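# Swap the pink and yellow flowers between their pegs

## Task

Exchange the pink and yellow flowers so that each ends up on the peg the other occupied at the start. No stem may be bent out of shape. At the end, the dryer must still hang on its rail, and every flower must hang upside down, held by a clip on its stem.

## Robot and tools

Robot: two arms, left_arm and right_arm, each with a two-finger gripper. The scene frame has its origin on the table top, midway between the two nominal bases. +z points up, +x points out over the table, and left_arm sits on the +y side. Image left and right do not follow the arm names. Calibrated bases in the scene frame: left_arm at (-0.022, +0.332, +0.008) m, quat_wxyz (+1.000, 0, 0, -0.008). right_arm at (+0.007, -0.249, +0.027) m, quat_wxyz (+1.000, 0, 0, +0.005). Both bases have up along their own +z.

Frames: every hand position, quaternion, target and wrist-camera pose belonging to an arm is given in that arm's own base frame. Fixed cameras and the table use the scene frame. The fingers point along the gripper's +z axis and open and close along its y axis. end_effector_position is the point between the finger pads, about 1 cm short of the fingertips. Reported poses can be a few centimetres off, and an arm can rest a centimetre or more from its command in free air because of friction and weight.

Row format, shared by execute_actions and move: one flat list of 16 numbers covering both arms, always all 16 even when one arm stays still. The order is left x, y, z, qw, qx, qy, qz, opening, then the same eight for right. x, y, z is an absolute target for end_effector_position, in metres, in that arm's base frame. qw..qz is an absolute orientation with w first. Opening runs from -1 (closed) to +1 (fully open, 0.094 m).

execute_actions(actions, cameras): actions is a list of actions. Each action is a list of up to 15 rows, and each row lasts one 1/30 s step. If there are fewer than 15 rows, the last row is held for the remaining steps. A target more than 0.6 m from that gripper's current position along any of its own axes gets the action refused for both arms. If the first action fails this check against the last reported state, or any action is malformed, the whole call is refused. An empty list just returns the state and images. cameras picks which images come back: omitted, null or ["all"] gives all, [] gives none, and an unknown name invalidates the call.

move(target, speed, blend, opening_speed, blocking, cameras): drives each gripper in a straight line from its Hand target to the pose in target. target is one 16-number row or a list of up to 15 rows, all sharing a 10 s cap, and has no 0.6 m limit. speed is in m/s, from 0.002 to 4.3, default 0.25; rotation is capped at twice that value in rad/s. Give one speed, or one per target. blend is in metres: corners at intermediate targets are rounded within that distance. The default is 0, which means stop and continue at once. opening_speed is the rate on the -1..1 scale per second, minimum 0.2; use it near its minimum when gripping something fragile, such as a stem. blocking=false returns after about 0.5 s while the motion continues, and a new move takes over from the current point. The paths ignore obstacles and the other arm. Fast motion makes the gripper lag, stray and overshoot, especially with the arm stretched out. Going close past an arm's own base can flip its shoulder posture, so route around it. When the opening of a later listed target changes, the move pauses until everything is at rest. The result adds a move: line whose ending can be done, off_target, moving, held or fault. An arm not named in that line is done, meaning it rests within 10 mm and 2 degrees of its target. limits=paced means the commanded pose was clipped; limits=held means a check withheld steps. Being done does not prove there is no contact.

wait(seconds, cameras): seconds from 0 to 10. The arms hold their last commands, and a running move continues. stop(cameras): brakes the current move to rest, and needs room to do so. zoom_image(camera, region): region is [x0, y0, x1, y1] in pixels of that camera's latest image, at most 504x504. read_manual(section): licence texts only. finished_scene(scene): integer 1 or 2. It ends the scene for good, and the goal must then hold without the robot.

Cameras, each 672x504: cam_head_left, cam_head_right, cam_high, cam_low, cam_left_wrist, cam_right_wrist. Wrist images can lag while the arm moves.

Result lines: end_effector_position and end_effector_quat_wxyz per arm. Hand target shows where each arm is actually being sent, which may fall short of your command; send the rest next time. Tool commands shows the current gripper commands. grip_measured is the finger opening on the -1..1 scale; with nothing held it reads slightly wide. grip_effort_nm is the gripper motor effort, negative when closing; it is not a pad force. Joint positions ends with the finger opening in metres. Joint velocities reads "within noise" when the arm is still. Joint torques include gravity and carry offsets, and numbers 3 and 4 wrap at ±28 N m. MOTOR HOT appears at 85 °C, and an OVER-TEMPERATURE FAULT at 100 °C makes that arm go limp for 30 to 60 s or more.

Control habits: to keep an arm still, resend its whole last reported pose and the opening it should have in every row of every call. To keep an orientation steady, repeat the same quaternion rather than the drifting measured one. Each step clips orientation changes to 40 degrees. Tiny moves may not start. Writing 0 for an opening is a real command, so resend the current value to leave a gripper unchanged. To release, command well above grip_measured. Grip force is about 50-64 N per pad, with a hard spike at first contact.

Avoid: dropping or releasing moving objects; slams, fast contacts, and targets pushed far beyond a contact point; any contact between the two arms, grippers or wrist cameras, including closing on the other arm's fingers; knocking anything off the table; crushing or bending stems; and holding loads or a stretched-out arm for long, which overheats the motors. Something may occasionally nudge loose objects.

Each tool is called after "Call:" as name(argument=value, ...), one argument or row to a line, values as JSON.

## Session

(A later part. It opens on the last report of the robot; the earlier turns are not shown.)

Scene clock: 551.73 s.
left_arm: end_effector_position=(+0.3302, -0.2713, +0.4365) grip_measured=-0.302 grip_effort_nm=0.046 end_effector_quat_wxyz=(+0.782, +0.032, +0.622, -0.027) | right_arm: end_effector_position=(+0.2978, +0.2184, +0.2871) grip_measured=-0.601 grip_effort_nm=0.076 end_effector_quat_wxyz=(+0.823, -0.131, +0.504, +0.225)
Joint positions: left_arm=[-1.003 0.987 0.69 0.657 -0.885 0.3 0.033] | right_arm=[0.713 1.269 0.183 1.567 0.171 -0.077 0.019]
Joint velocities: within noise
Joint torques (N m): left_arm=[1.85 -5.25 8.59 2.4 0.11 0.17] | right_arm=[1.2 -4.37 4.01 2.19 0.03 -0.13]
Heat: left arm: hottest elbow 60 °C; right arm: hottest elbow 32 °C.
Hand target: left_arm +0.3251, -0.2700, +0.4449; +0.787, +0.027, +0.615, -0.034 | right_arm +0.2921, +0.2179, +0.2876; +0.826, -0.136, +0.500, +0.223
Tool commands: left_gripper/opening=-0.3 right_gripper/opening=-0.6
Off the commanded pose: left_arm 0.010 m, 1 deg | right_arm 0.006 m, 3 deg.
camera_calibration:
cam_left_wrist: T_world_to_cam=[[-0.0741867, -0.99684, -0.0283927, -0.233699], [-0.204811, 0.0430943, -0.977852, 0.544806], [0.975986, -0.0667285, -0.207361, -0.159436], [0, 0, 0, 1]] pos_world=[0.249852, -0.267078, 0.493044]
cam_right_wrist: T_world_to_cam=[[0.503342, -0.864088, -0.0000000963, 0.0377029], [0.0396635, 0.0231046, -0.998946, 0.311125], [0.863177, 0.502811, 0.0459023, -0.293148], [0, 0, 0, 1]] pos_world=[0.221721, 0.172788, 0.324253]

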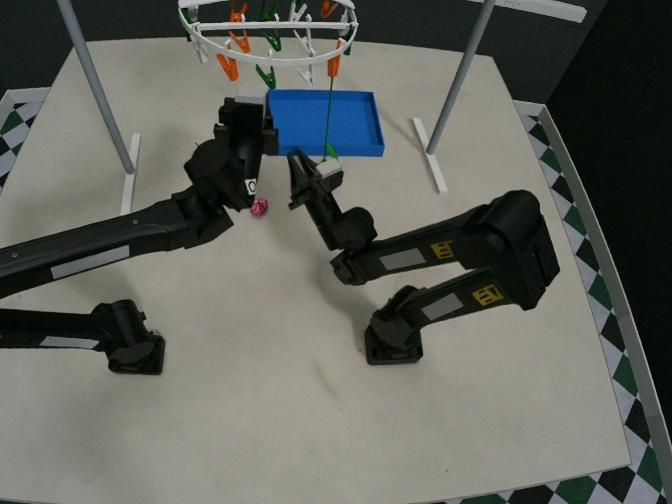

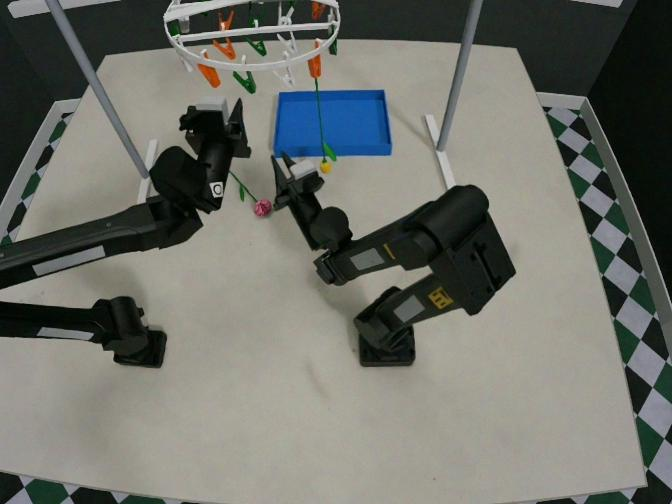

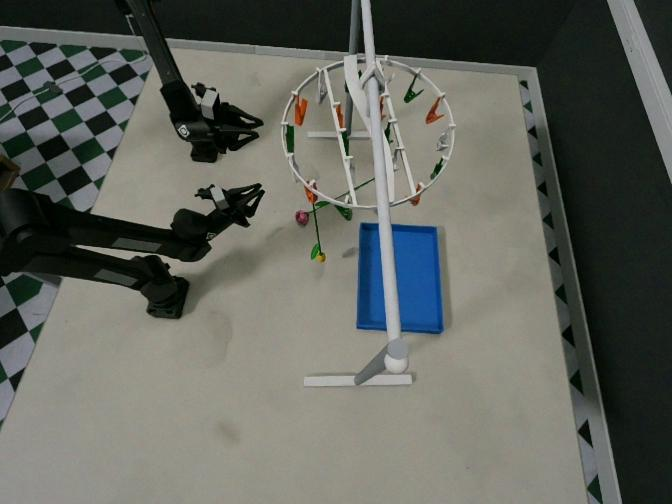

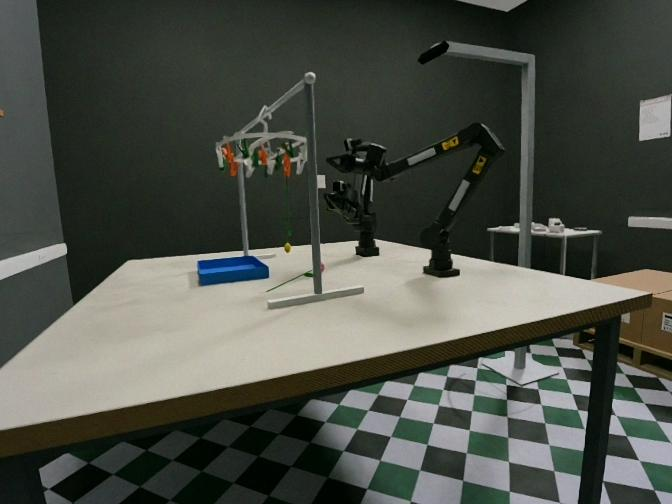

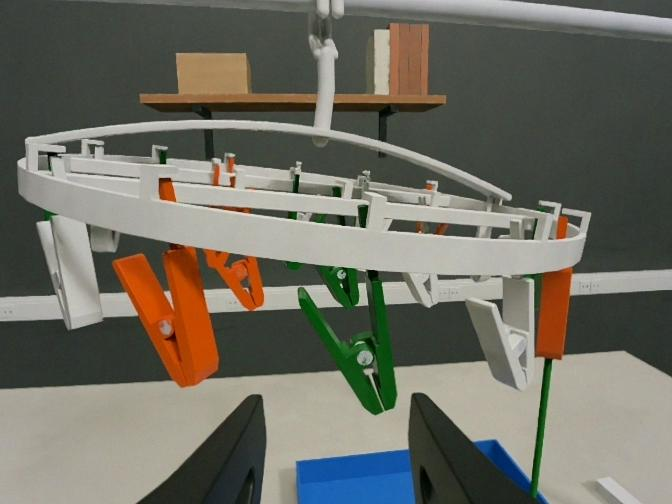

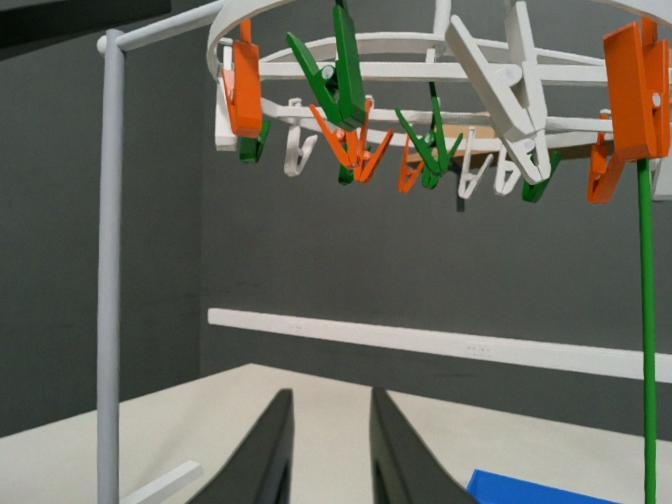

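Call:
move(
  target=[
    [0.22,-0.15,0.455,0.7873,0.0268,0.6151,-0.0344,-0.3,0.25,0.20,0.20,0.5,-0.25,0.80,0.18,-0.4],
    [0.22,-0.15,0.455,0.7873,0.0268,0.6151,-0.0344,-0.3,0.30,0.24,0.10,0.1632,-0.3368,0.9254,0.0594,-0.4],
  ],
  speed=0.3,
  blend=[0.05,0],
  cameras=["cam_right_wrist","cam_high","cam_head_right"],
)

Scene clock: 576.53 s.
left_arm: end_effector_position=(+0.2225, -0.1504, +0.4536) grip_measured=-0.302 grip_effort_nm=0.046 end_effector_quat_wxyz=(+0.787, +0.022, +0.615, -0.034) | right_arm: end_effector_position=(+0.2821, +0.2299, +0.0830) grip_measured=-0.401 grip_effort_nm=0.071 end_effector_quat_wxyz=(+0.147, -0.334, +0.929, +0.056)
Joint positions: left_arm=[-1.178 0.414 0.496 0.42 -1.044 0.435 0.033] | right_arm=[0.682 1.227 0.696 -0.724 -0.007 -0.007 0.028]
Joint velocities: within noise
Joint torques (N m): left_arm=[1.85 0.85 8.75 1.03 0.19 0.18] | right_arm=[-0.03 -6.48 11.28 0.58 -0.05 -0.14]
Heat: left arm: hottest elbow 57 °C; right arm: hottest elbow 32 °C.
Hand target: left_arm +0.2201, -0.1500, +0.4550; +0.787, +0.027, +0.615, -0.034 | right_arm +0.2992, +0.2393, +0.1002; +0.164, -0.337, +0.925, +0.059
Off the commanded pose: left_arm 0.003 m, 1 deg | right_arm 0.027 m, 2 deg.
move: off_target (right_arm)
camera_calibration:
cam_right_wrist: T_world_to_cam=[[0.645095, -0.764067, -0.00740745, -0.00677953], [-0.758756, -0.641696, 0.111873, 0.39343], [-0.0902314, -0.066548, -0.993695, 0.210122], [0, 0, 0, 1]] pos_world=[0.32185, 0.261266, 0.164733]
Images, in order (width x height): cam_head_right 672x504, cam_high 672x504, cam_right_wrist 672x504.

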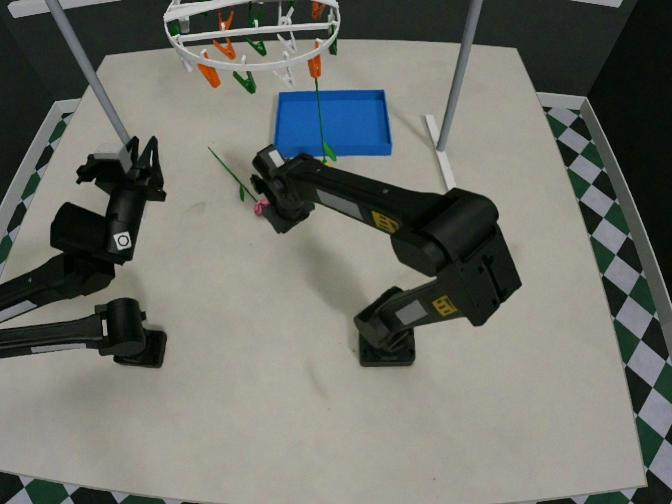

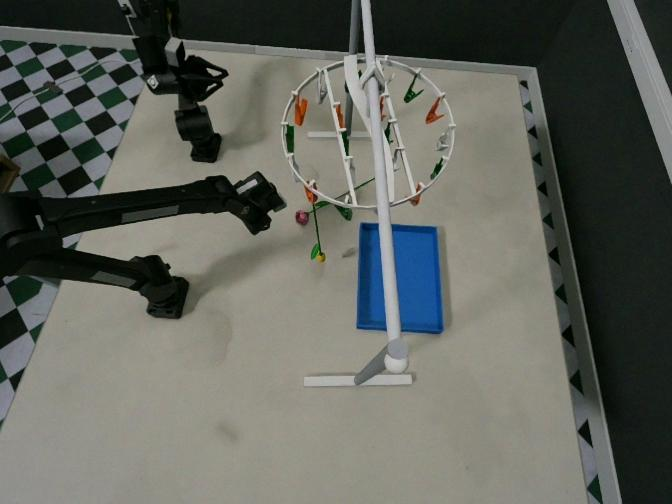

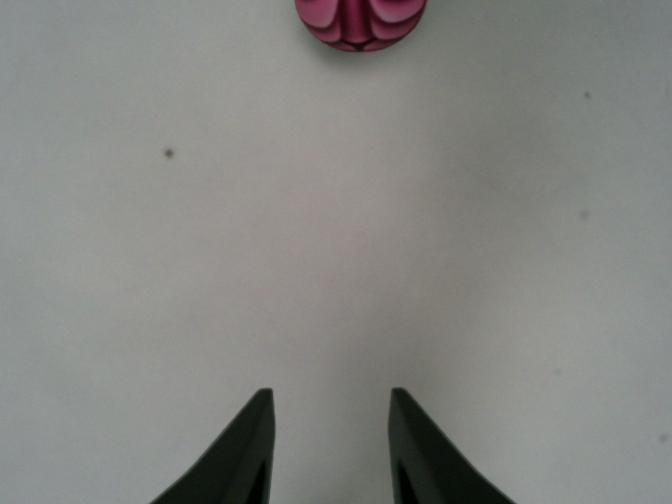

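Call:
move(
  target=[0.22,-0.15,0.455,0.7873,0.0268,0.6151,-0.0344,-0.3,0.395,0.315,0.09,0.1632,-0.3368,0.9254,0.0594,-0.4],
  speed=0.2,
  cameras=["cam_right_wrist","cam_low"],
)

Scene clock: 580.23 s.
left_arm: end_effector_position=(+0.2224, -0.1505, +0.4536) grip_measured=-0.302 grip_effort_nm=0.051 end_effector_quat_wxyz=(+0.787, +0.022, +0.615, -0.034) | right_arm: end_effector_position=(+0.3739, +0.3039, +0.0777) grip_measured=-0.401 grip_effort_nm=0.076 end_effector_quat_wxyz=(+0.145, -0.335, +0.930, +0.054)
Joint positions: left_arm=[-1.179 0.414 0.496 0.42 -1.044 0.436 0.033] | right_arm=[0.681 1.547 0.999 -0.712 -0.007 -0.009 0.028]
Joint velocities: within noise
Joint torques (N m): left_arm=[1.85 0.79 8.75 1.02 0.2 0.17] | right_arm=[-0.21 -12.28 11.14 1.11 -0.07 -0.12]
Heat: left arm: hottest elbow 57 °C; right arm: hottest elbow 32 °C.
Hand target: left_arm +0.2201, -0.1500, +0.4550; +0.787, +0.027, +0.615, -0.034 | right_arm +0.3940, +0.3141, +0.0904; +0.163, -0.337, +0.925, +0.059
Off the commanded pose: left_arm 0.003 m, 1 deg | right_arm 0.027 m, 2 deg.
move: off_target (right_arm)
camera_calibration:
cam_right_wrist: T_world_to_cam=[[0.645839, -0.763442, -0.00686689, -0.00999152], [-0.757684, -0.642022, 0.117145, 0.510504], [-0.0938422, -0.070454, -0.993091, 0.220528], [0, 0, 0, 1]] pos_world=[0.413949, 0.335664, 0.159132]
Images, in order (width x height): cam_low 672x504, cam_right_wrist 672x504.

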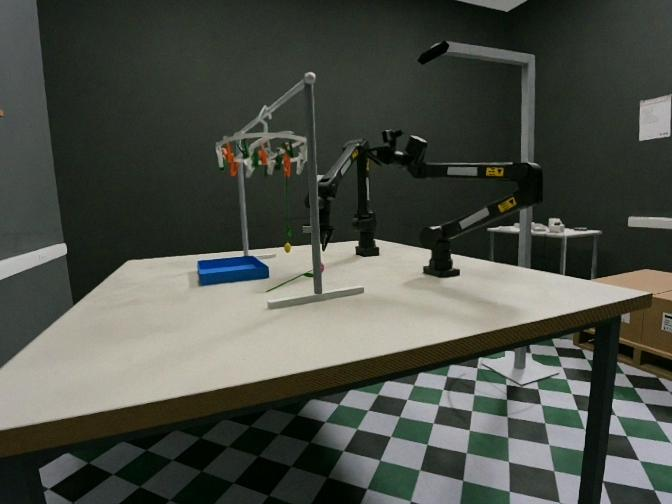

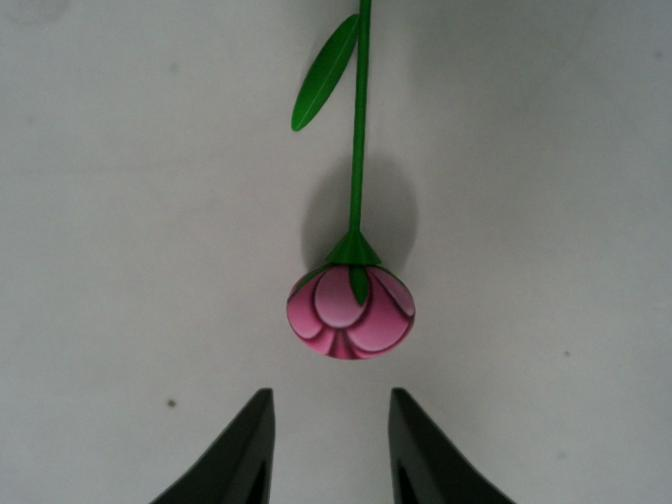

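Call:
move(
  target=[0.22,-0.15,0.455,0.7873,0.0268,0.6151,-0.0344,-0.3,0.458,0.357,0.07,0.1632,-0.3368,0.9254,0.0594,-0.4],
  speed=0.2,
  cameras=["cam_right_wrist","cam_low"],
)

Scene clock: 586.53 s.
left_arm: end_effector_position=(+0.2224, -0.1505, +0.4536) grip_measured=-0.302 grip_effort_nm=0.046 end_effector_quat_wxyz=(+0.787, +0.022, +0.615, -0.034) | right_arm: end_effector_position=(+0.4382, +0.3477, +0.0593) grip_measured=-0.401 grip_effort_nm=0.076 end_effector_quat_wxyz=(+0.148, -0.334, +0.929, +0.055)
Joint positions: left_arm=[-1.179 0.414 0.496 0.42 -1.044 0.436 0.033] | right_arm=[0.668 1.75 1.205 -0.71 -0.011 -0.02 0.028]
Joint velocities: within noise
Joint torques (N m): left_arm=[1.85 0.79 8.73 1.05 0.2 0.17] | right_arm=[-0.09 -16.67 11.17 0.95 -0.1 -0.12]
Heat: left arm: hottest elbow 56 °C; right arm: hottest elbow 34 °C.
Hand target: left_arm +0.2201, -0.1500, +0.4550; +0.787, +0.027, +0.615, -0.034 | right_arm +0.4572, +0.3563, +0.0703; +0.164, -0.337, +0.925, +0.059
Off the commanded pose: left_arm 0.003 m, 1 deg | right_arm 0.024 m, 2 deg.
move: off_target (right_arm)
camera_calibration:
cam_right_wrist: T_world_to_cam=[[0.645066, -0.764099, -0.0065513, -0.0176661], [-0.758852, -0.641595, 0.111802, 0.590196], [-0.0896309, -0.0671481, -0.993709, 0.208446], [0, 0, 0, 1]] pos_world=[0.477951, 0.379165, 0.141034]
Images, in order (width x height): cam_low 672x504, cam_right_wrist 672x504.

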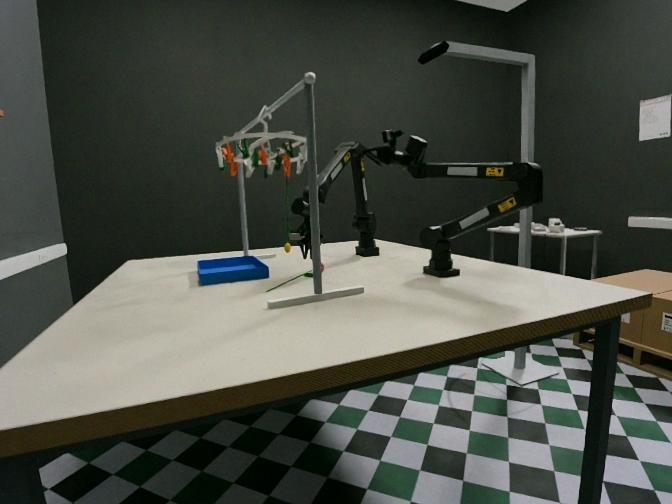

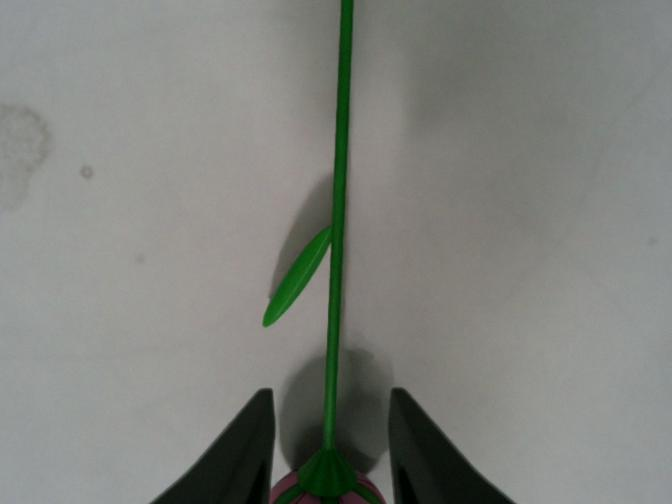

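Call:
move(
  target=[0.22,-0.15,0.455,0.7873,0.0268,0.6151,-0.0344,-0.3,0.470,0.367,0.01,0.1632,-0.3368,0.9254,0.0594,-0.4],
  speed=0.12,
  cameras=["cam_right_wrist"],
)

Scene clock: 595.10 s.
left_arm: end_effector_position=(+0.2224, -0.1505, +0.4536) grip_measured=-0.302 grip_effort_nm=0.046 end_effector_quat_wxyz=(+0.787, +0.022, +0.615, -0.034) | right_arm: end_effector_position=(+0.4495, +0.3567, +0.0003) grip_measured=-0.401 grip_effort_nm=0.076 end_effector_quat_wxyz=(+0.143, -0.335, +0.930, +0.054)
Joint positions: left_arm=[-1.179 0.414 0.496 0.42 -1.044 0.436 0.033] | right_arm=[0.668 1.874 1.205 -0.595 -0.011 -0.021 0.028]
Joint velocities: within noise
Joint torques (N m): left_arm=[1.79 0.79 8.75 1.02 0.19 0.17] | right_arm=[0.03 -18.55 10.04 1.46 -0.08 -0.11]
Heat: left arm: hottest elbow 55 °C; right arm: hottest elbow 36 °C.
Hand target: left_arm +0.2201, -0.1500, +0.4550; +0.787, +0.027, +0.615, -0.034 | right_arm +0.4692, +0.3664, +0.0107; +0.163, -0.337, +0.925, +0.059
Off the commanded pose: left_arm 0.003 m, 1 deg | right_arm 0.025 m, 2 deg.
move: off_target (right_arm)
camera_calibration:
cam_right_wrist: T_world_to_cam=[[0.645383, -0.763826, -0.00712133, -0.018763], [-0.757684, -0.64132, 0.120923, 0.61047], [-0.096931, -0.0726457, -0.992636, 0.156739], [0, 0, 0, 1]] pos_world=[0.489846, 0.388562, 0.0816311]
Images, in order (width x height): cam_right_wrist 672x504.

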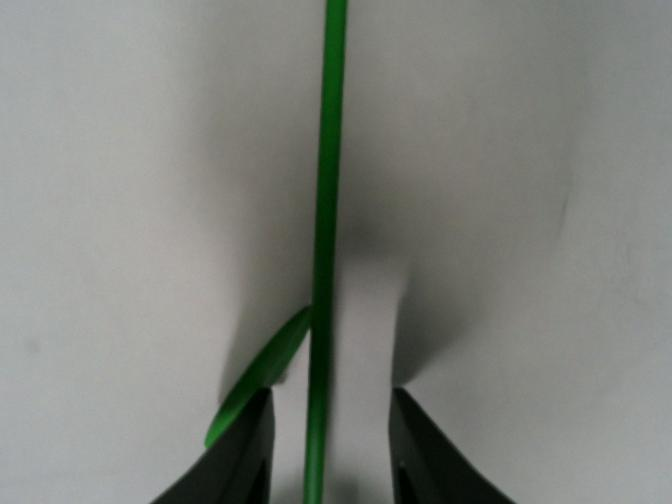

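Call:
move(
  target=[
    [0.22,-0.15,0.455,0.7873,0.0268,0.6151,-0.0344,-0.3,0.4595,0.363,0.010,0.1632,-0.3368,0.9254,0.0594,-0.4],
    [0.22,-0.15,0.455,0.7873,0.0268,0.6151,-0.0344,-0.3,0.4595,0.363,0.001,0.1632,-0.3368,0.9254,0.0594,-0.4],
  ],
  speed=0.06,
  cameras=["cam_right_wrist"],
)

Scene clock: 599.33 s.
left_arm: end_effector_position=(+0.2224, -0.1505, +0.4536) grip_measured=-0.302 grip_effort_nm=0.046 end_effector_quat_wxyz=(+0.787, +0.022, +0.615, -0.034) | right_arm: end_effector_position=(+0.4556, +0.3615, +0.0030) grip_measured=-0.401 grip_effort_nm=0.081 end_effector_quat_wxyz=(+0.159, -0.334, +0.927, +0.059)
Joint positions: left_arm=[-1.179 0.414 0.496 0.42 -1.044 0.436 0.033] | right_arm=[0.668 1.874 1.205 -0.561 -0.011 -0.021 0.028]
Joint velocities: within noise
Joint torques (N m): left_arm=[1.85 0.79 8.73 1.05 0.19 0.17] | right_arm=[0.56 -19.02 7.27 1.43 0 -0.06]
Heat: left arm: hottest elbow 54 °C; right arm: hottest elbow 37 °C.
Hand target: left_arm +0.2201, -0.1500, +0.4550; +0.787, +0.027, +0.615, -0.034 | right_arm +0.4594, +0.3630, +0.0011; +0.163, -0.337, +0.925, +0.059
Off the commanded pose: left_arm 0.003 m, 1 deg | right_arm 0.005 m, 1 deg.
move: done
camera_calibration:
cam_right_wrist: T_world_to_cam=[[0.645607, -0.763646, -0.00601899, -0.0191586], [-0.760387, -0.643542, 0.0875504, 0.619987], [-0.070731, -0.0519464, -0.996142, 0.14088], [0, 0, 0, 1]] pos_world=[0.493764, 0.391676, 0.085941]
Images, in order (width x height): cam_right_wrist 672x504.

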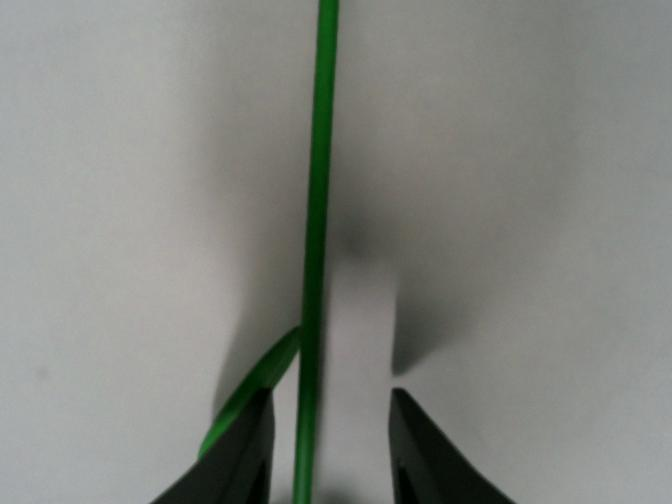

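Call:
move(
  target=[0.22,-0.15,0.455,0.7873,0.0268,0.6151,-0.0344,-0.3,0.454,0.372,-0.008,0.1632,-0.3368,0.9254,0.0594,-0.4],
  speed=0.06,
  cameras=["cam_right_wrist"],
)

Scene clock: 602.87 s.
left_arm: end_effector_position=(+0.2224, -0.1505, +0.4536) grip_measured=-0.302 grip_effort_nm=0.046 end_effector_quat_wxyz=(+0.787, +0.022, +0.615, -0.034) | right_arm: end_effector_position=(+0.4564, +0.3675, +0.0035) grip_measured=-0.401 grip_effort_nm=0.076 end_effector_quat_wxyz=(+0.168, -0.337, +0.925, +0.060)
Joint positions: left_arm=[-1.179 0.414 0.496 0.42 -1.044 0.436 0.033] | right_arm=[0.677 1.876 1.205 -0.541 -0.006 -0.021 0.028]
Joint velocities: within noise
Joint torques (N m): left_arm=[1.85 0.85 8.75 1.03 0.2 0.17] | right_arm=[1.2 -17.49 7.08 1.5 0.06 0.11]
Heat: left arm: hottest elbow 54 °C; right arm: hottest elbow 37 °C.
Hand target: left_arm +0.2201, -0.1500, +0.4550; +0.787, +0.027, +0.615, -0.034 | right_arm +0.4537, +0.3718, -0.0079; +0.163, -0.337, +0.925, +0.059
Off the commanded pose: left_arm 0.003 m, 1 deg | right_arm 0.013 m, 1 deg.
move: off_target (right_arm)
camera_calibration:
cam_right_wrist: T_world_to_cam=[[0.650919, -0.759147, -0.000403555, -0.0191146], [-0.75728, -0.649356, 0.0697419, 0.625202], [-0.0532064, -0.0450908, -0.997565, 0.131283], [0, 0, 0, 1]] pos_world=[0.49288, 0.397387, 0.0873525]
Images, in order (width x height): cam_right_wrist 672x504.

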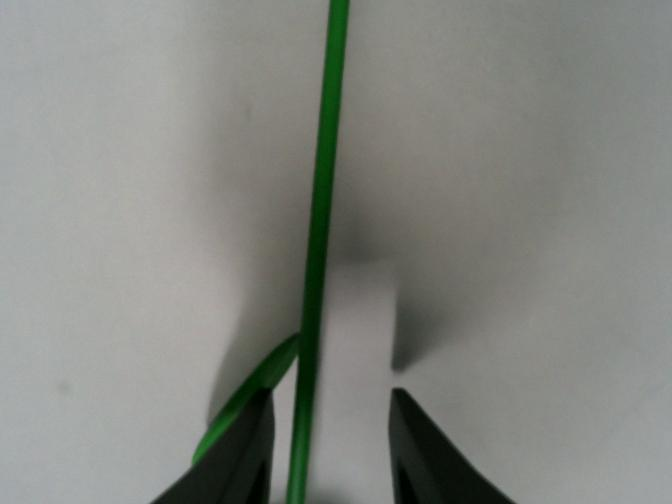

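Call:
move(
  target=[
    [0.22,-0.15,0.455,0.7873,0.0268,0.6151,-0.0344,-0.3,0.454,0.370,0.035,0.1632,-0.3368,0.9254,0.0594,-0.4],
    [0.22,-0.15,0.455,0.7873,0.0268,0.6151,-0.0344,-0.3,0.510,0.407,0.033,0.1632,-0.3368,0.9254,0.0594,-0.4],
  ],
  speed=0.1,
  cameras=["cam_right_wrist","cam_low"],
)

Scene clock: 612.20 s.
left_arm: end_effector_position=(+0.2224, -0.1505, +0.4536) grip_measured=-0.302 grip_effort_nm=0.051 end_effector_quat_wxyz=(+0.787, +0.022, +0.615, -0.034) | right_arm: end_effector_position=(+0.4940, +0.3980, +0.0266) grip_measured=-0.401 grip_effort_nm=0.076 end_effector_quat_wxyz=(+0.154, -0.338, +0.927, +0.056)
Joint positions: left_arm=[-1.179 0.414 0.496 0.42 -1.044 0.436 0.033] | right_arm=[0.677 1.957 1.416 -0.701 -0.007 -0.021 0.028]
Joint velocities: within noise
Joint torques (N m): left_arm=[1.79 0.79 8.75 1.05 0.2 0.16] | right_arm=[0.21 -20.42 11.17 0.65 -0.09 -0.01]
Heat: left arm: hottest elbow 53 °C; right arm: hottest elbow 37 °C.
Hand target: left_arm +0.2201, -0.1500, +0.4550; +0.787, +0.027, +0.615, -0.034 | right_arm +0.5094, +0.4066, +0.0332; +0.164, -0.337, +0.925, +0.059
Off the commanded pose: left_arm 0.003 m, 1 deg | right_arm 0.019 m, 1 deg.
move: off_target (right_arm)
camera_calibration:
cam_right_wrist: T_world_to_cam=[[0.651202, -0.758901, -0.00238895, -0.020704], [-0.755017, -0.648181, 0.0990479, 0.669478], [-0.076716, -0.0626965, -0.99508, 0.176169], [0, 0, 0, 1]] pos_world=[0.532465, 0.429276, 0.108942]
Images, in order (width x height): cam_low 672x504, cam_right_wrist 672x504.

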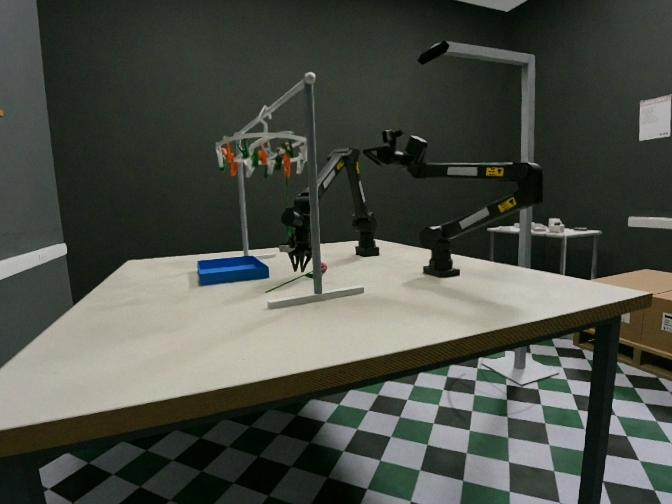

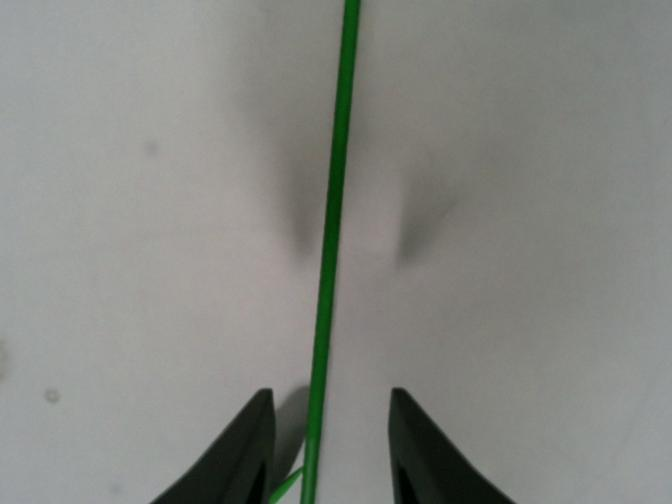

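Call:
move(
  target=[
    [0.22,-0.15,0.455,0.7873,0.0268,0.6151,-0.0344,-0.3,0.520,0.421,0.030,0.1632,-0.3368,0.9254,0.0594,-0.4],
    [0.22,-0.15,0.455,0.7873,0.0268,0.6151,-0.0344,-0.3,0.520,0.421,0.010,0.1632,-0.3368,0.9254,0.0594,-0.4],
  ],
  speed=0.06,
  cameras=["cam_right_wrist"],
)

Scene clock: 615.30 s.
left_arm: end_effector_position=(+0.2224, -0.1505, +0.4536) grip_measured=-0.302 grip_effort_nm=0.046 end_effector_quat_wxyz=(+0.787, +0.022, +0.615, -0.034) | right_arm: end_effector_position=(+0.5068, +0.4083, +0.0060) grip_measured=-0.401 grip_effort_nm=0.071 end_effector_quat_wxyz=(+0.149, -0.338, +0.928, +0.054)
Joint positions: left_arm=[-1.179 0.414 0.496 0.42 -1.044 0.436 0.033] | right_arm=[0.677 2.026 1.471 -0.698 -0.007 -0.021 0.028]
Joint velocities: within noise
Joint torques (N m): left_arm=[1.9 0.85 8.75 1.03 0.2 0.16] | right_arm=[0.85 -21.25 10.33 1.42 0.01 0.08]
Heat: left arm: hottest elbow 53 °C; right arm: hottest elbow 37 °C.
Hand target: left_arm +0.2201, -0.1500, +0.4550; +0.787, +0.027, +0.615, -0.034 | right_arm +0.5193, +0.4206, +0.0103; +0.163, -0.337, +0.925, +0.059
Off the commanded pose: left_arm 0.003 m, 1 deg | right_arm 0.019 m, 2 deg.
move: off_target (right_arm)
camera_calibration:
cam_right_wrist: T_world_to_cam=[[0.651186, -0.758913, -0.00283181, -0.02122], [-0.754107, -0.647472, 0.110009, 0.687048], [-0.0853207, -0.0695007, -0.993927, 0.164479], [0, 0, 0, 1]] pos_world=[0.545959, 0.440172, 0.0878389]
Images, in order (width x height): cam_right_wrist 672x504.

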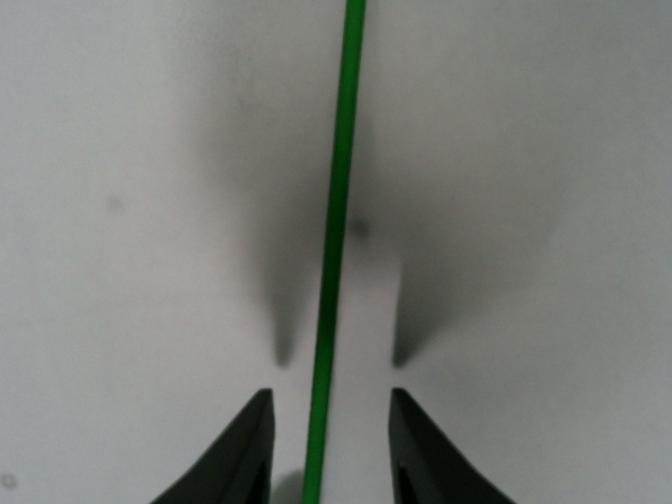

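Call:
move(
  target=[0.22,-0.15,0.455,0.7873,0.0268,0.6151,-0.0344,-0.3,0.512,0.428,0.005,0.1632,-0.3368,0.9254,0.0594,-0.4],
  speed=0.06,
  cameras=["cam_right_wrist"],
)

Scene clock: 618.60 s.
left_arm: end_effector_position=(+0.2224, -0.1505, +0.4536) grip_measured=-0.302 grip_effort_nm=0.046 end_effector_quat_wxyz=(+0.787, +0.022, +0.615, -0.034) | right_arm: end_effector_position=(+0.5050, +0.4155, +0.0071) grip_measured=-0.401 grip_effort_nm=0.066 end_effector_quat_wxyz=(+0.155, -0.341, +0.925, +0.056)
Joint positions: left_arm=[-1.179 0.414 0.496 0.42 -1.044 0.436 0.033] | right_arm=[0.688 2.026 1.471 -0.685 -0.003 -0.018 0.028]
Joint velocities: within noise
Joint torques (N m): left_arm=[1.85 0.79 8.72 1.03 0.2 0.17] | right_arm=[1.32 -21.07 9.65 1.44 0.06 0.21]
Heat: left arm: hottest elbow 53 °C; right arm: hottest elbow 37 °C.
Hand target: left_arm +0.2201, -0.1500, +0.4550; +0.787, +0.027, +0.615, -0.034 | right_arm +0.5117, +0.4277, +0.0052; +0.163, -0.337, +0.925, +0.060
Off the commanded pose: left_arm 0.003 m, 1 deg | right_arm 0.014 m, 1 deg.
move: off_target (right_arm)
camera_calibration:
cam_right_wrist: T_world_to_cam=[[0.656903, -0.753975, 0.000742759, -0.0195168], [-0.750481, -0.653764, 0.0968028, 0.691099], [-0.0725012, -0.0641475, -0.995303, 0.157171], [0, 0, 0, 1]] pos_world=[0.542873, 0.447183, 0.0895465]
Images, in order (width x height): cam_right_wrist 672x504.

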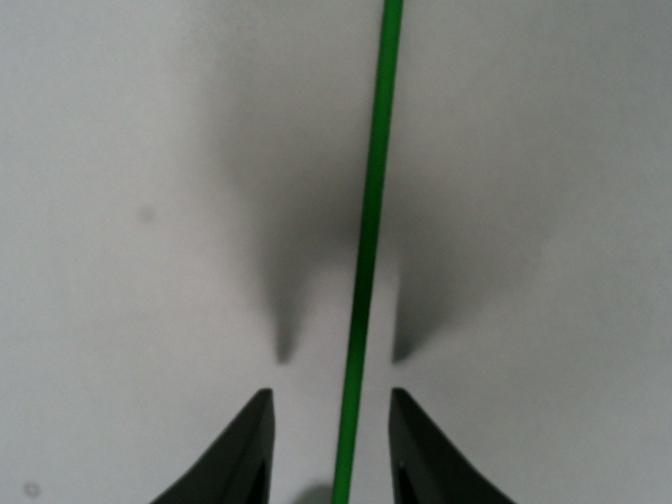

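Call:
move(
  target=[0.22,-0.15,0.455,0.7873,0.0268,0.6151,-0.0344,-0.3,0.512,0.428,-0.006,0.1632,-0.3368,0.9254,0.0594,-0.4],
  speed=0.06,
  cameras=["cam_right_wrist"],
)

Call:
move(
  target=[0.22,-0.15,0.455,0.7873,0.0268,0.6151,-0.0344,-0.3,0.512,0.428,-0.005,0.1632,-0.3368,0.9254,0.0594,-0.96],
  opening_speed=0.4,
  cameras=["cam_right_wrist"],
)

Scene clock: 622.20 s.
left_arm: end_effector_position=(+0.2224, -0.1505, +0.4536) grip_measured=-0.302 grip_effort_nm=0.046 end_effector_quat_wxyz=(+0.787, +0.022, +0.615, -0.034) | right_arm: end_effector_position=(+0.5074, +0.4174, -0.0013) grip_measured=-0.401 grip_effort_nm=0.071 end_effector_quat_wxyz=(+0.158, -0.341, +0.925, +0.056)
Joint positions: left_arm=[-1.179 0.414 0.496 0.42 -1.044 0.436 0.033] | right_arm=[0.688 2.042 1.471 -0.662 -0.002 -0.018 0.028]
Joint velocities: within noise
Joint torques (N m): left_arm=[1.9 0.85 8.73 1.03 0.19 0.17] | right_arm=[1.14 -21.25 9.09 1.37 0.06 0.18]
Heat: left arm: hottest elbow 53 °C; right arm: hottest elbow 37 °C.
Hand target: left_arm +0.2201, -0.1500, +0.4550; +0.787, +0.027, +0.615, -0.034 | right_arm +0.5118, +0.4277, -0.0059; +0.163, -0.337, +0.925, +0.059
Off the commanded pose: left_arm 0.003 m, 1 deg | right_arm 0.012 m, 1 deg.
move: off_target (right_arm)
camera_calibration:
cam_right_wrist: T_world_to_cam=[[0.65653, -0.754299, 0.00115476, -0.019369], [-0.751256, -0.653742, 0.0907516, 0.695405], [-0.0676989, -0.0604487, -0.995873, 0.145235], [0, 0, 0, 1]] pos_world=[0.544976, 0.448785, 0.0815486]
Images, in order (width x height): cam_right_wrist 672x504.

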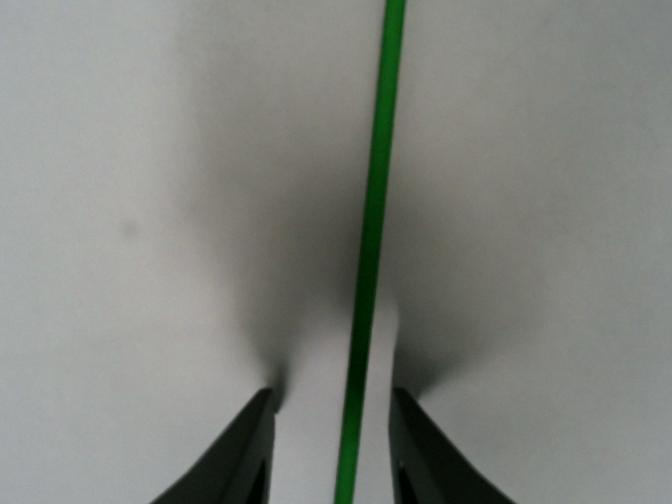

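Scene clock: 624.00 s.
left_arm: end_effector_position=(+0.2224, -0.1505, +0.4536) grip_measured=-0.302 grip_effort_nm=0.051 end_effector_quat_wxyz=(+0.787, +0.022, +0.615, -0.034) | right_arm: end_effector_position=(+0.5075, +0.4175, -0.0013) grip_measured=-0.948 grip_effort_nm=-0.984 end_effector_quat_wxyz=(+0.158, -0.341, +0.925, +0.057)
Joint positions: left_arm=[-1.179 0.414 0.496 0.42 -1.044 0.436 0.033] | right_arm=[0.688 2.042 1.471 -0.662 -0.002 -0.017 0.002]
Joint velocities: within noise
Joint torques (N m): left_arm=[1.9 0.79 8.75 1.02 0.2 0.17] | right_arm=[1.2 -21.48 9.14 1.39 0.06 0.19]
Heat: left arm: hottest elbow 53 °C; right arm: hottest elbow 37 °C.
Hand target: left_arm +0.2201, -0.1500, +0.4550; +0.787, +0.027, +0.615, -0.034 | right_arm +0.5118, +0.4277, -0.0049; +0.163, -0.337, +0.925, +0.059
Off the commanded pose: left_arm 0.003 m, 1 deg | right_arm 0.012 m, 1 deg.
move: off_target (right_arm)
camera_calibration:
cam_right_wrist: T_world_to_cam=[[0.656261, -0.754533, 0.00109154, -0.0191127], [-0.751509, -0.653501, 0.0903925, 0.695464], [-0.0674908, -0.0601414, -0.995906, 0.144986], [0, 0, 0, 1]] pos_world=[0.544975, 0.448785, 0.0815486]
Images, in order (width x height): cam_right_wrist 672x504.

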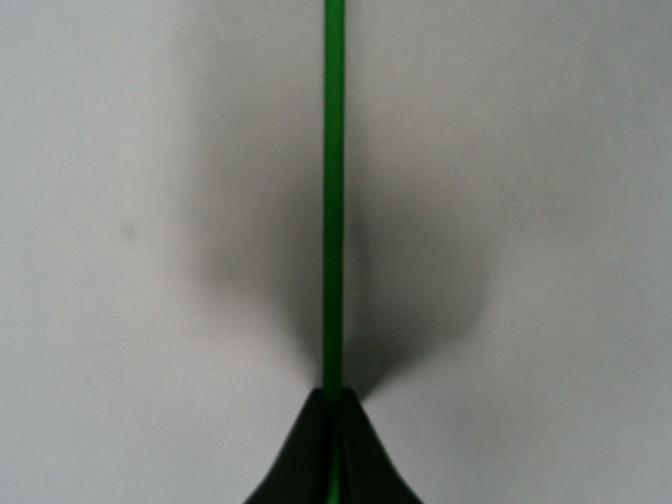

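Call:
move(
  target=[
    [0.22,-0.15,0.455,0.7873,0.0268,0.6151,-0.0344,-0.3,0.505,0.42,0.045,0.1632,-0.3368,0.9254,0.0594,-0.96],
    [0.22,-0.15,0.455,0.7873,0.0268,0.6151,-0.0344,-0.3,0.33,0.25,0.055,0.1632,-0.3368,0.9254,0.0594,-0.96],
    [0.22,-0.15,0.455,0.7873,0.0268,0.6151,-0.0344,-0.3,0.36,-0.04,0.045,0.1736,0,0.9848,0,-0.96],
  ],
  speed=0.2,
  blend=[0.02,0.04,0],
  cameras=["cam_right_wrist","cam_high","cam_low"],
)

Scene clock: 633.07 s.
left_arm: end_effector_position=(+0.2224, -0.1505, +0.4536) grip_measured=-0.302 grip_effort_nm=0.046 end_effector_quat_wxyz=(+0.787, +0.022, +0.615, -0.034) | right_arm: end_effector_position=(+0.3551, -0.0364, +0.0454) grip_measured=-0.951 grip_effort_nm=-1.038 end_effector_quat_wxyz=(+0.170, +0.004, +0.985, +0.002)
Joint positions: left_arm=[-1.179 0.414 0.496 0.42 -1.044 0.436 0.033] | right_arm=[-0.121 1.269 0.606 -0.568 -0.042 -0.105 0.002]
Joint velocities: within noise
Joint torques (N m): left_arm=[1.85 0.85 8.75 1.03 0.2 0.16] | right_arm=[-0.21 -6.24 7.49 1.54 -0.12 -0.11]
Heat: left arm: hottest elbow 53 °C; right arm: hottest elbow 37 °C.
Hand target: left_arm +0.2201, -0.1500, +0.4550; +0.787, +0.027, +0.615, -0.034 | right_arm +0.3598, -0.0399, +0.0450; +0.173, +0.000, +0.985, +0.000
Off the commanded pose: left_arm 0.003 m, 1 deg | right_arm 0.006 m, 1 deg.
move: done
camera_calibration:
cam_right_wrist: T_world_to_cam=[[0.00238346, -0.999971, -0.00718342, -0.0380123], [-0.996262, -0.00299478, 0.0863301, 0.390961], [-0.0863491, 0.0069508, -0.996241, 0.163078], [0, 0, 0, 1]] pos_world=[0.403672, -0.0379739, 0.12844]
Images, in order (width x height): cam_high 672x504, cam_low 672x504, cam_right_wrist 672x504.

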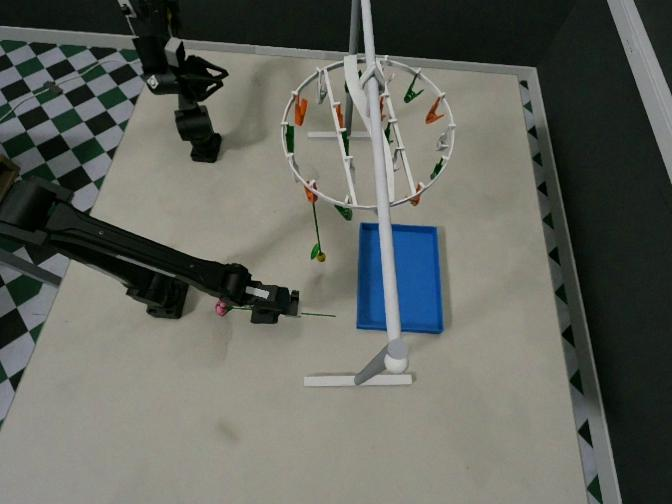

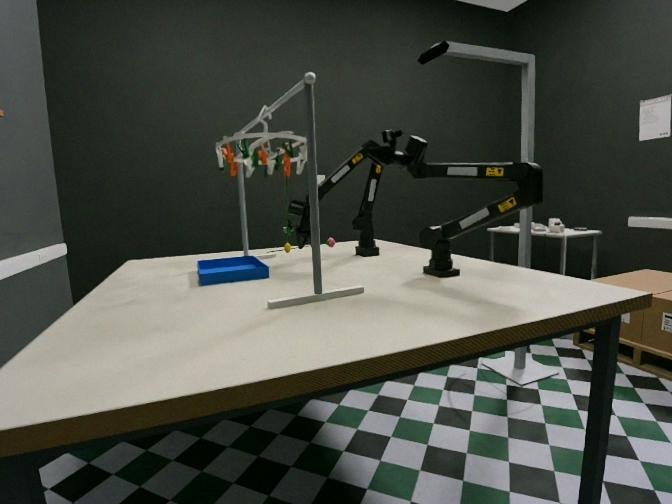

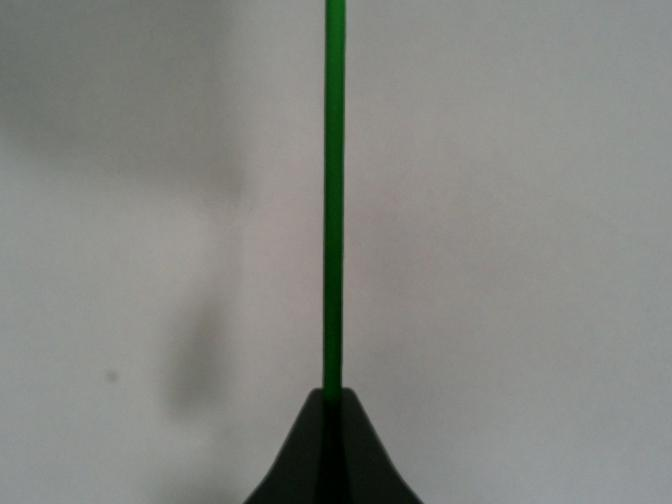

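Call:
move(
  target=[
    [0.22,-0.15,0.455,0.7873,0.0268,0.6151,-0.0344,-0.3,0.36,-0.04,0.01,0.1736,0,0.9848,0,-0.96],
    [0.22,-0.15,0.455,0.7873,0.0268,0.6151,-0.0344,-0.3,0.36,-0.04,0.001,0.1736,0,0.9848,0,-0.96],
  ],
  speed=[0.1,0.03],
  cameras=["cam_right_wrist","cam_low"],
)

Call:
zoom_image(
  camera="cam_low",
  region=[250, 190, 370, 280],
)

Scene clock: 640.70 s.
left_arm: end_effector_position=(+0.2224, -0.1505, +0.4536) grip_measured=-0.302 grip_effort_nm=0.051 end_effector_quat_wxyz=(+0.787, +0.022, +0.615, -0.034) | right_arm: end_effector_position=(+0.3649, -0.0376, +0.0089) grip_measured=-0.951 grip_effort_nm=-1.028 end_effector_quat_wxyz=(+0.180, +0.004, +0.984, +0.000)
Joint positions: left_arm=[-1.179 0.414 0.496 0.42 -1.044 0.436 0.033] | right_arm=[-0.121 1.38 0.571 -0.403 -0.042 -0.106 0.002]
Joint velocities: within noise
Joint torques (N m): left_arm=[1.85 0.85 8.73 1.03 0.19 0.16] | right_arm=[-0.15 -6.77 5.37 1.59 -0.12 -0.11]
Heat: left arm: hottest elbow 52 °C; right arm: hottest elbow 37 °C.
Hand target: left_arm +0.2201, -0.1500, +0.4550; +0.787, +0.027, +0.615, -0.034 | right_arm +0.3598, -0.0399, +0.0012; +0.173, +0.000, +0.985, +0.000
Off the commanded pose: left_arm 0.003 m, 1 deg | right_arm 0.010 m, 1 deg.
move: done
camera_calibration:
cam_right_wrist: T_world_to_cam=[[0.00321926, -0.999985, -0.00437504, -0.0398939], [-0.997798, -0.00350201, 0.0662371, 0.404586], [-0.0662514, 0.00415217, -0.997794, 0.120187], [0, 0, 0, 1]] pos_world=[0.411786, -0.0389755, 0.0929488]
Images, in order (width x height): cam_low 672x504, cam_right_wrist 672x504.

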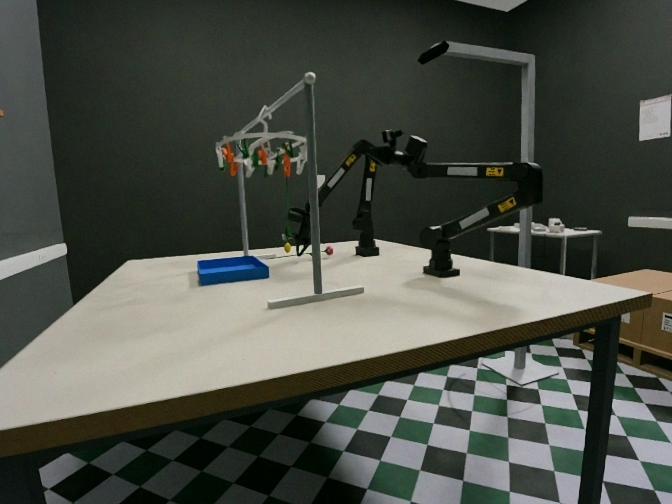

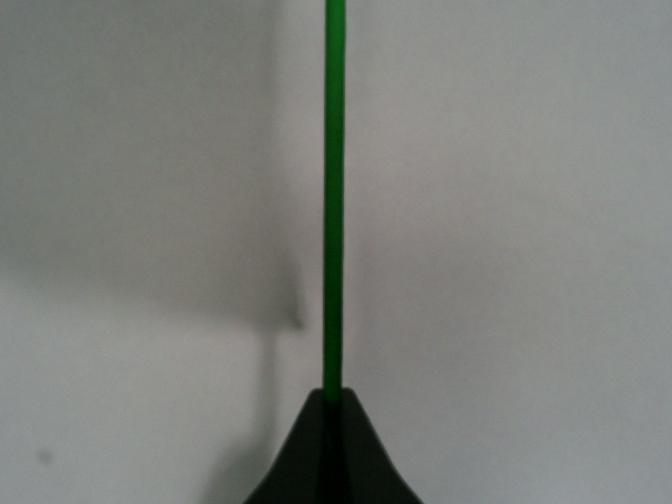

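Scaled by 4.200 from the camera's 672x504 image, which has a finer 960x720 frame.

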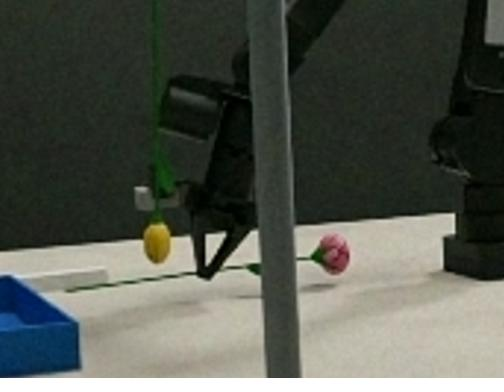

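Call:
move(
  target=[0.22,-0.15,0.455,0.7873,0.0268,0.6151,-0.0344,-0.3,0.36,-0.04,-0.008,0.1736,0,0.9848,0,-0.96],
  speed=0.03,
  cameras=["cam_low"],
)

Call:
zoom_image(
  camera="cam_low",
  region=[250, 190, 370, 280],
)

Scene clock: 643.27 s.
left_arm: end_effector_position=(+0.2224, -0.1505, +0.4536) grip_measured=-0.302 grip_effort_nm=0.051 end_effector_quat_wxyz=(+0.787, +0.022, +0.615, -0.034) | right_arm: end_effector_position=(+0.3648, -0.0376, -0.0005) grip_measured=-0.951 grip_effort_nm=-1.038 end_effector_quat_wxyz=(+0.180, +0.004, +0.984, +0.001)
Joint positions: left_arm=[-1.179 0.414 0.496 0.42 -1.044 0.436 0.033] | right_arm=[-0.121 1.406 0.562 -0.368 -0.042 -0.106 0.002]
Joint velocities: within noise
Joint torques (N m): left_arm=[1.85 0.79 8.75 1.03 0.19 0.16] | right_arm=[-0.09 -7.12 5.22 1.55 -0.12 -0.11]
Heat: left arm: hottest elbow 52 °C; right arm: hottest elbow 37 °C.
Hand target: left_arm +0.2201, -0.1500, +0.4550; +0.787, +0.027, +0.615, -0.034 | right_arm +0.3598, -0.0399, -0.0078; +0.173, +0.000, +0.985, +0.000
Off the commanded pose: left_arm 0.003 m, 1 deg | right_arm 0.009 m, 1 deg.
move: done
Images, in order (width x height): cam_low 672x504.

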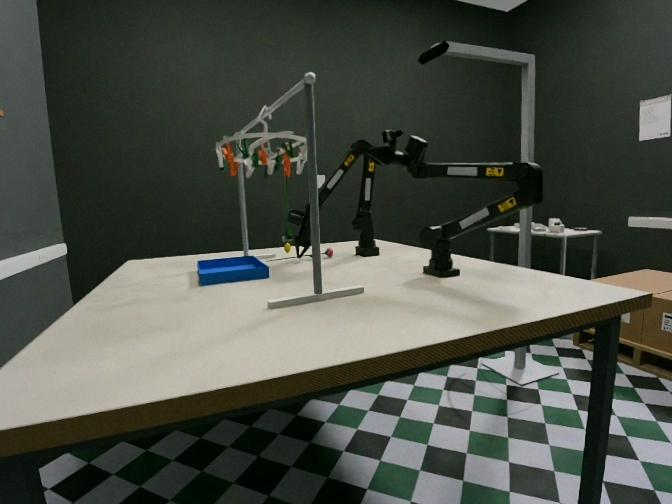

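Scaled by 4.200 from the camera's 672x504 image, which has a finer 960x720 frame.

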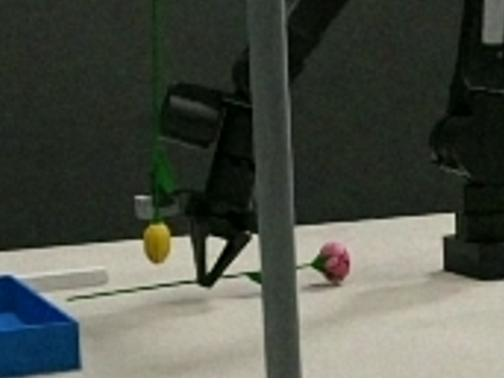

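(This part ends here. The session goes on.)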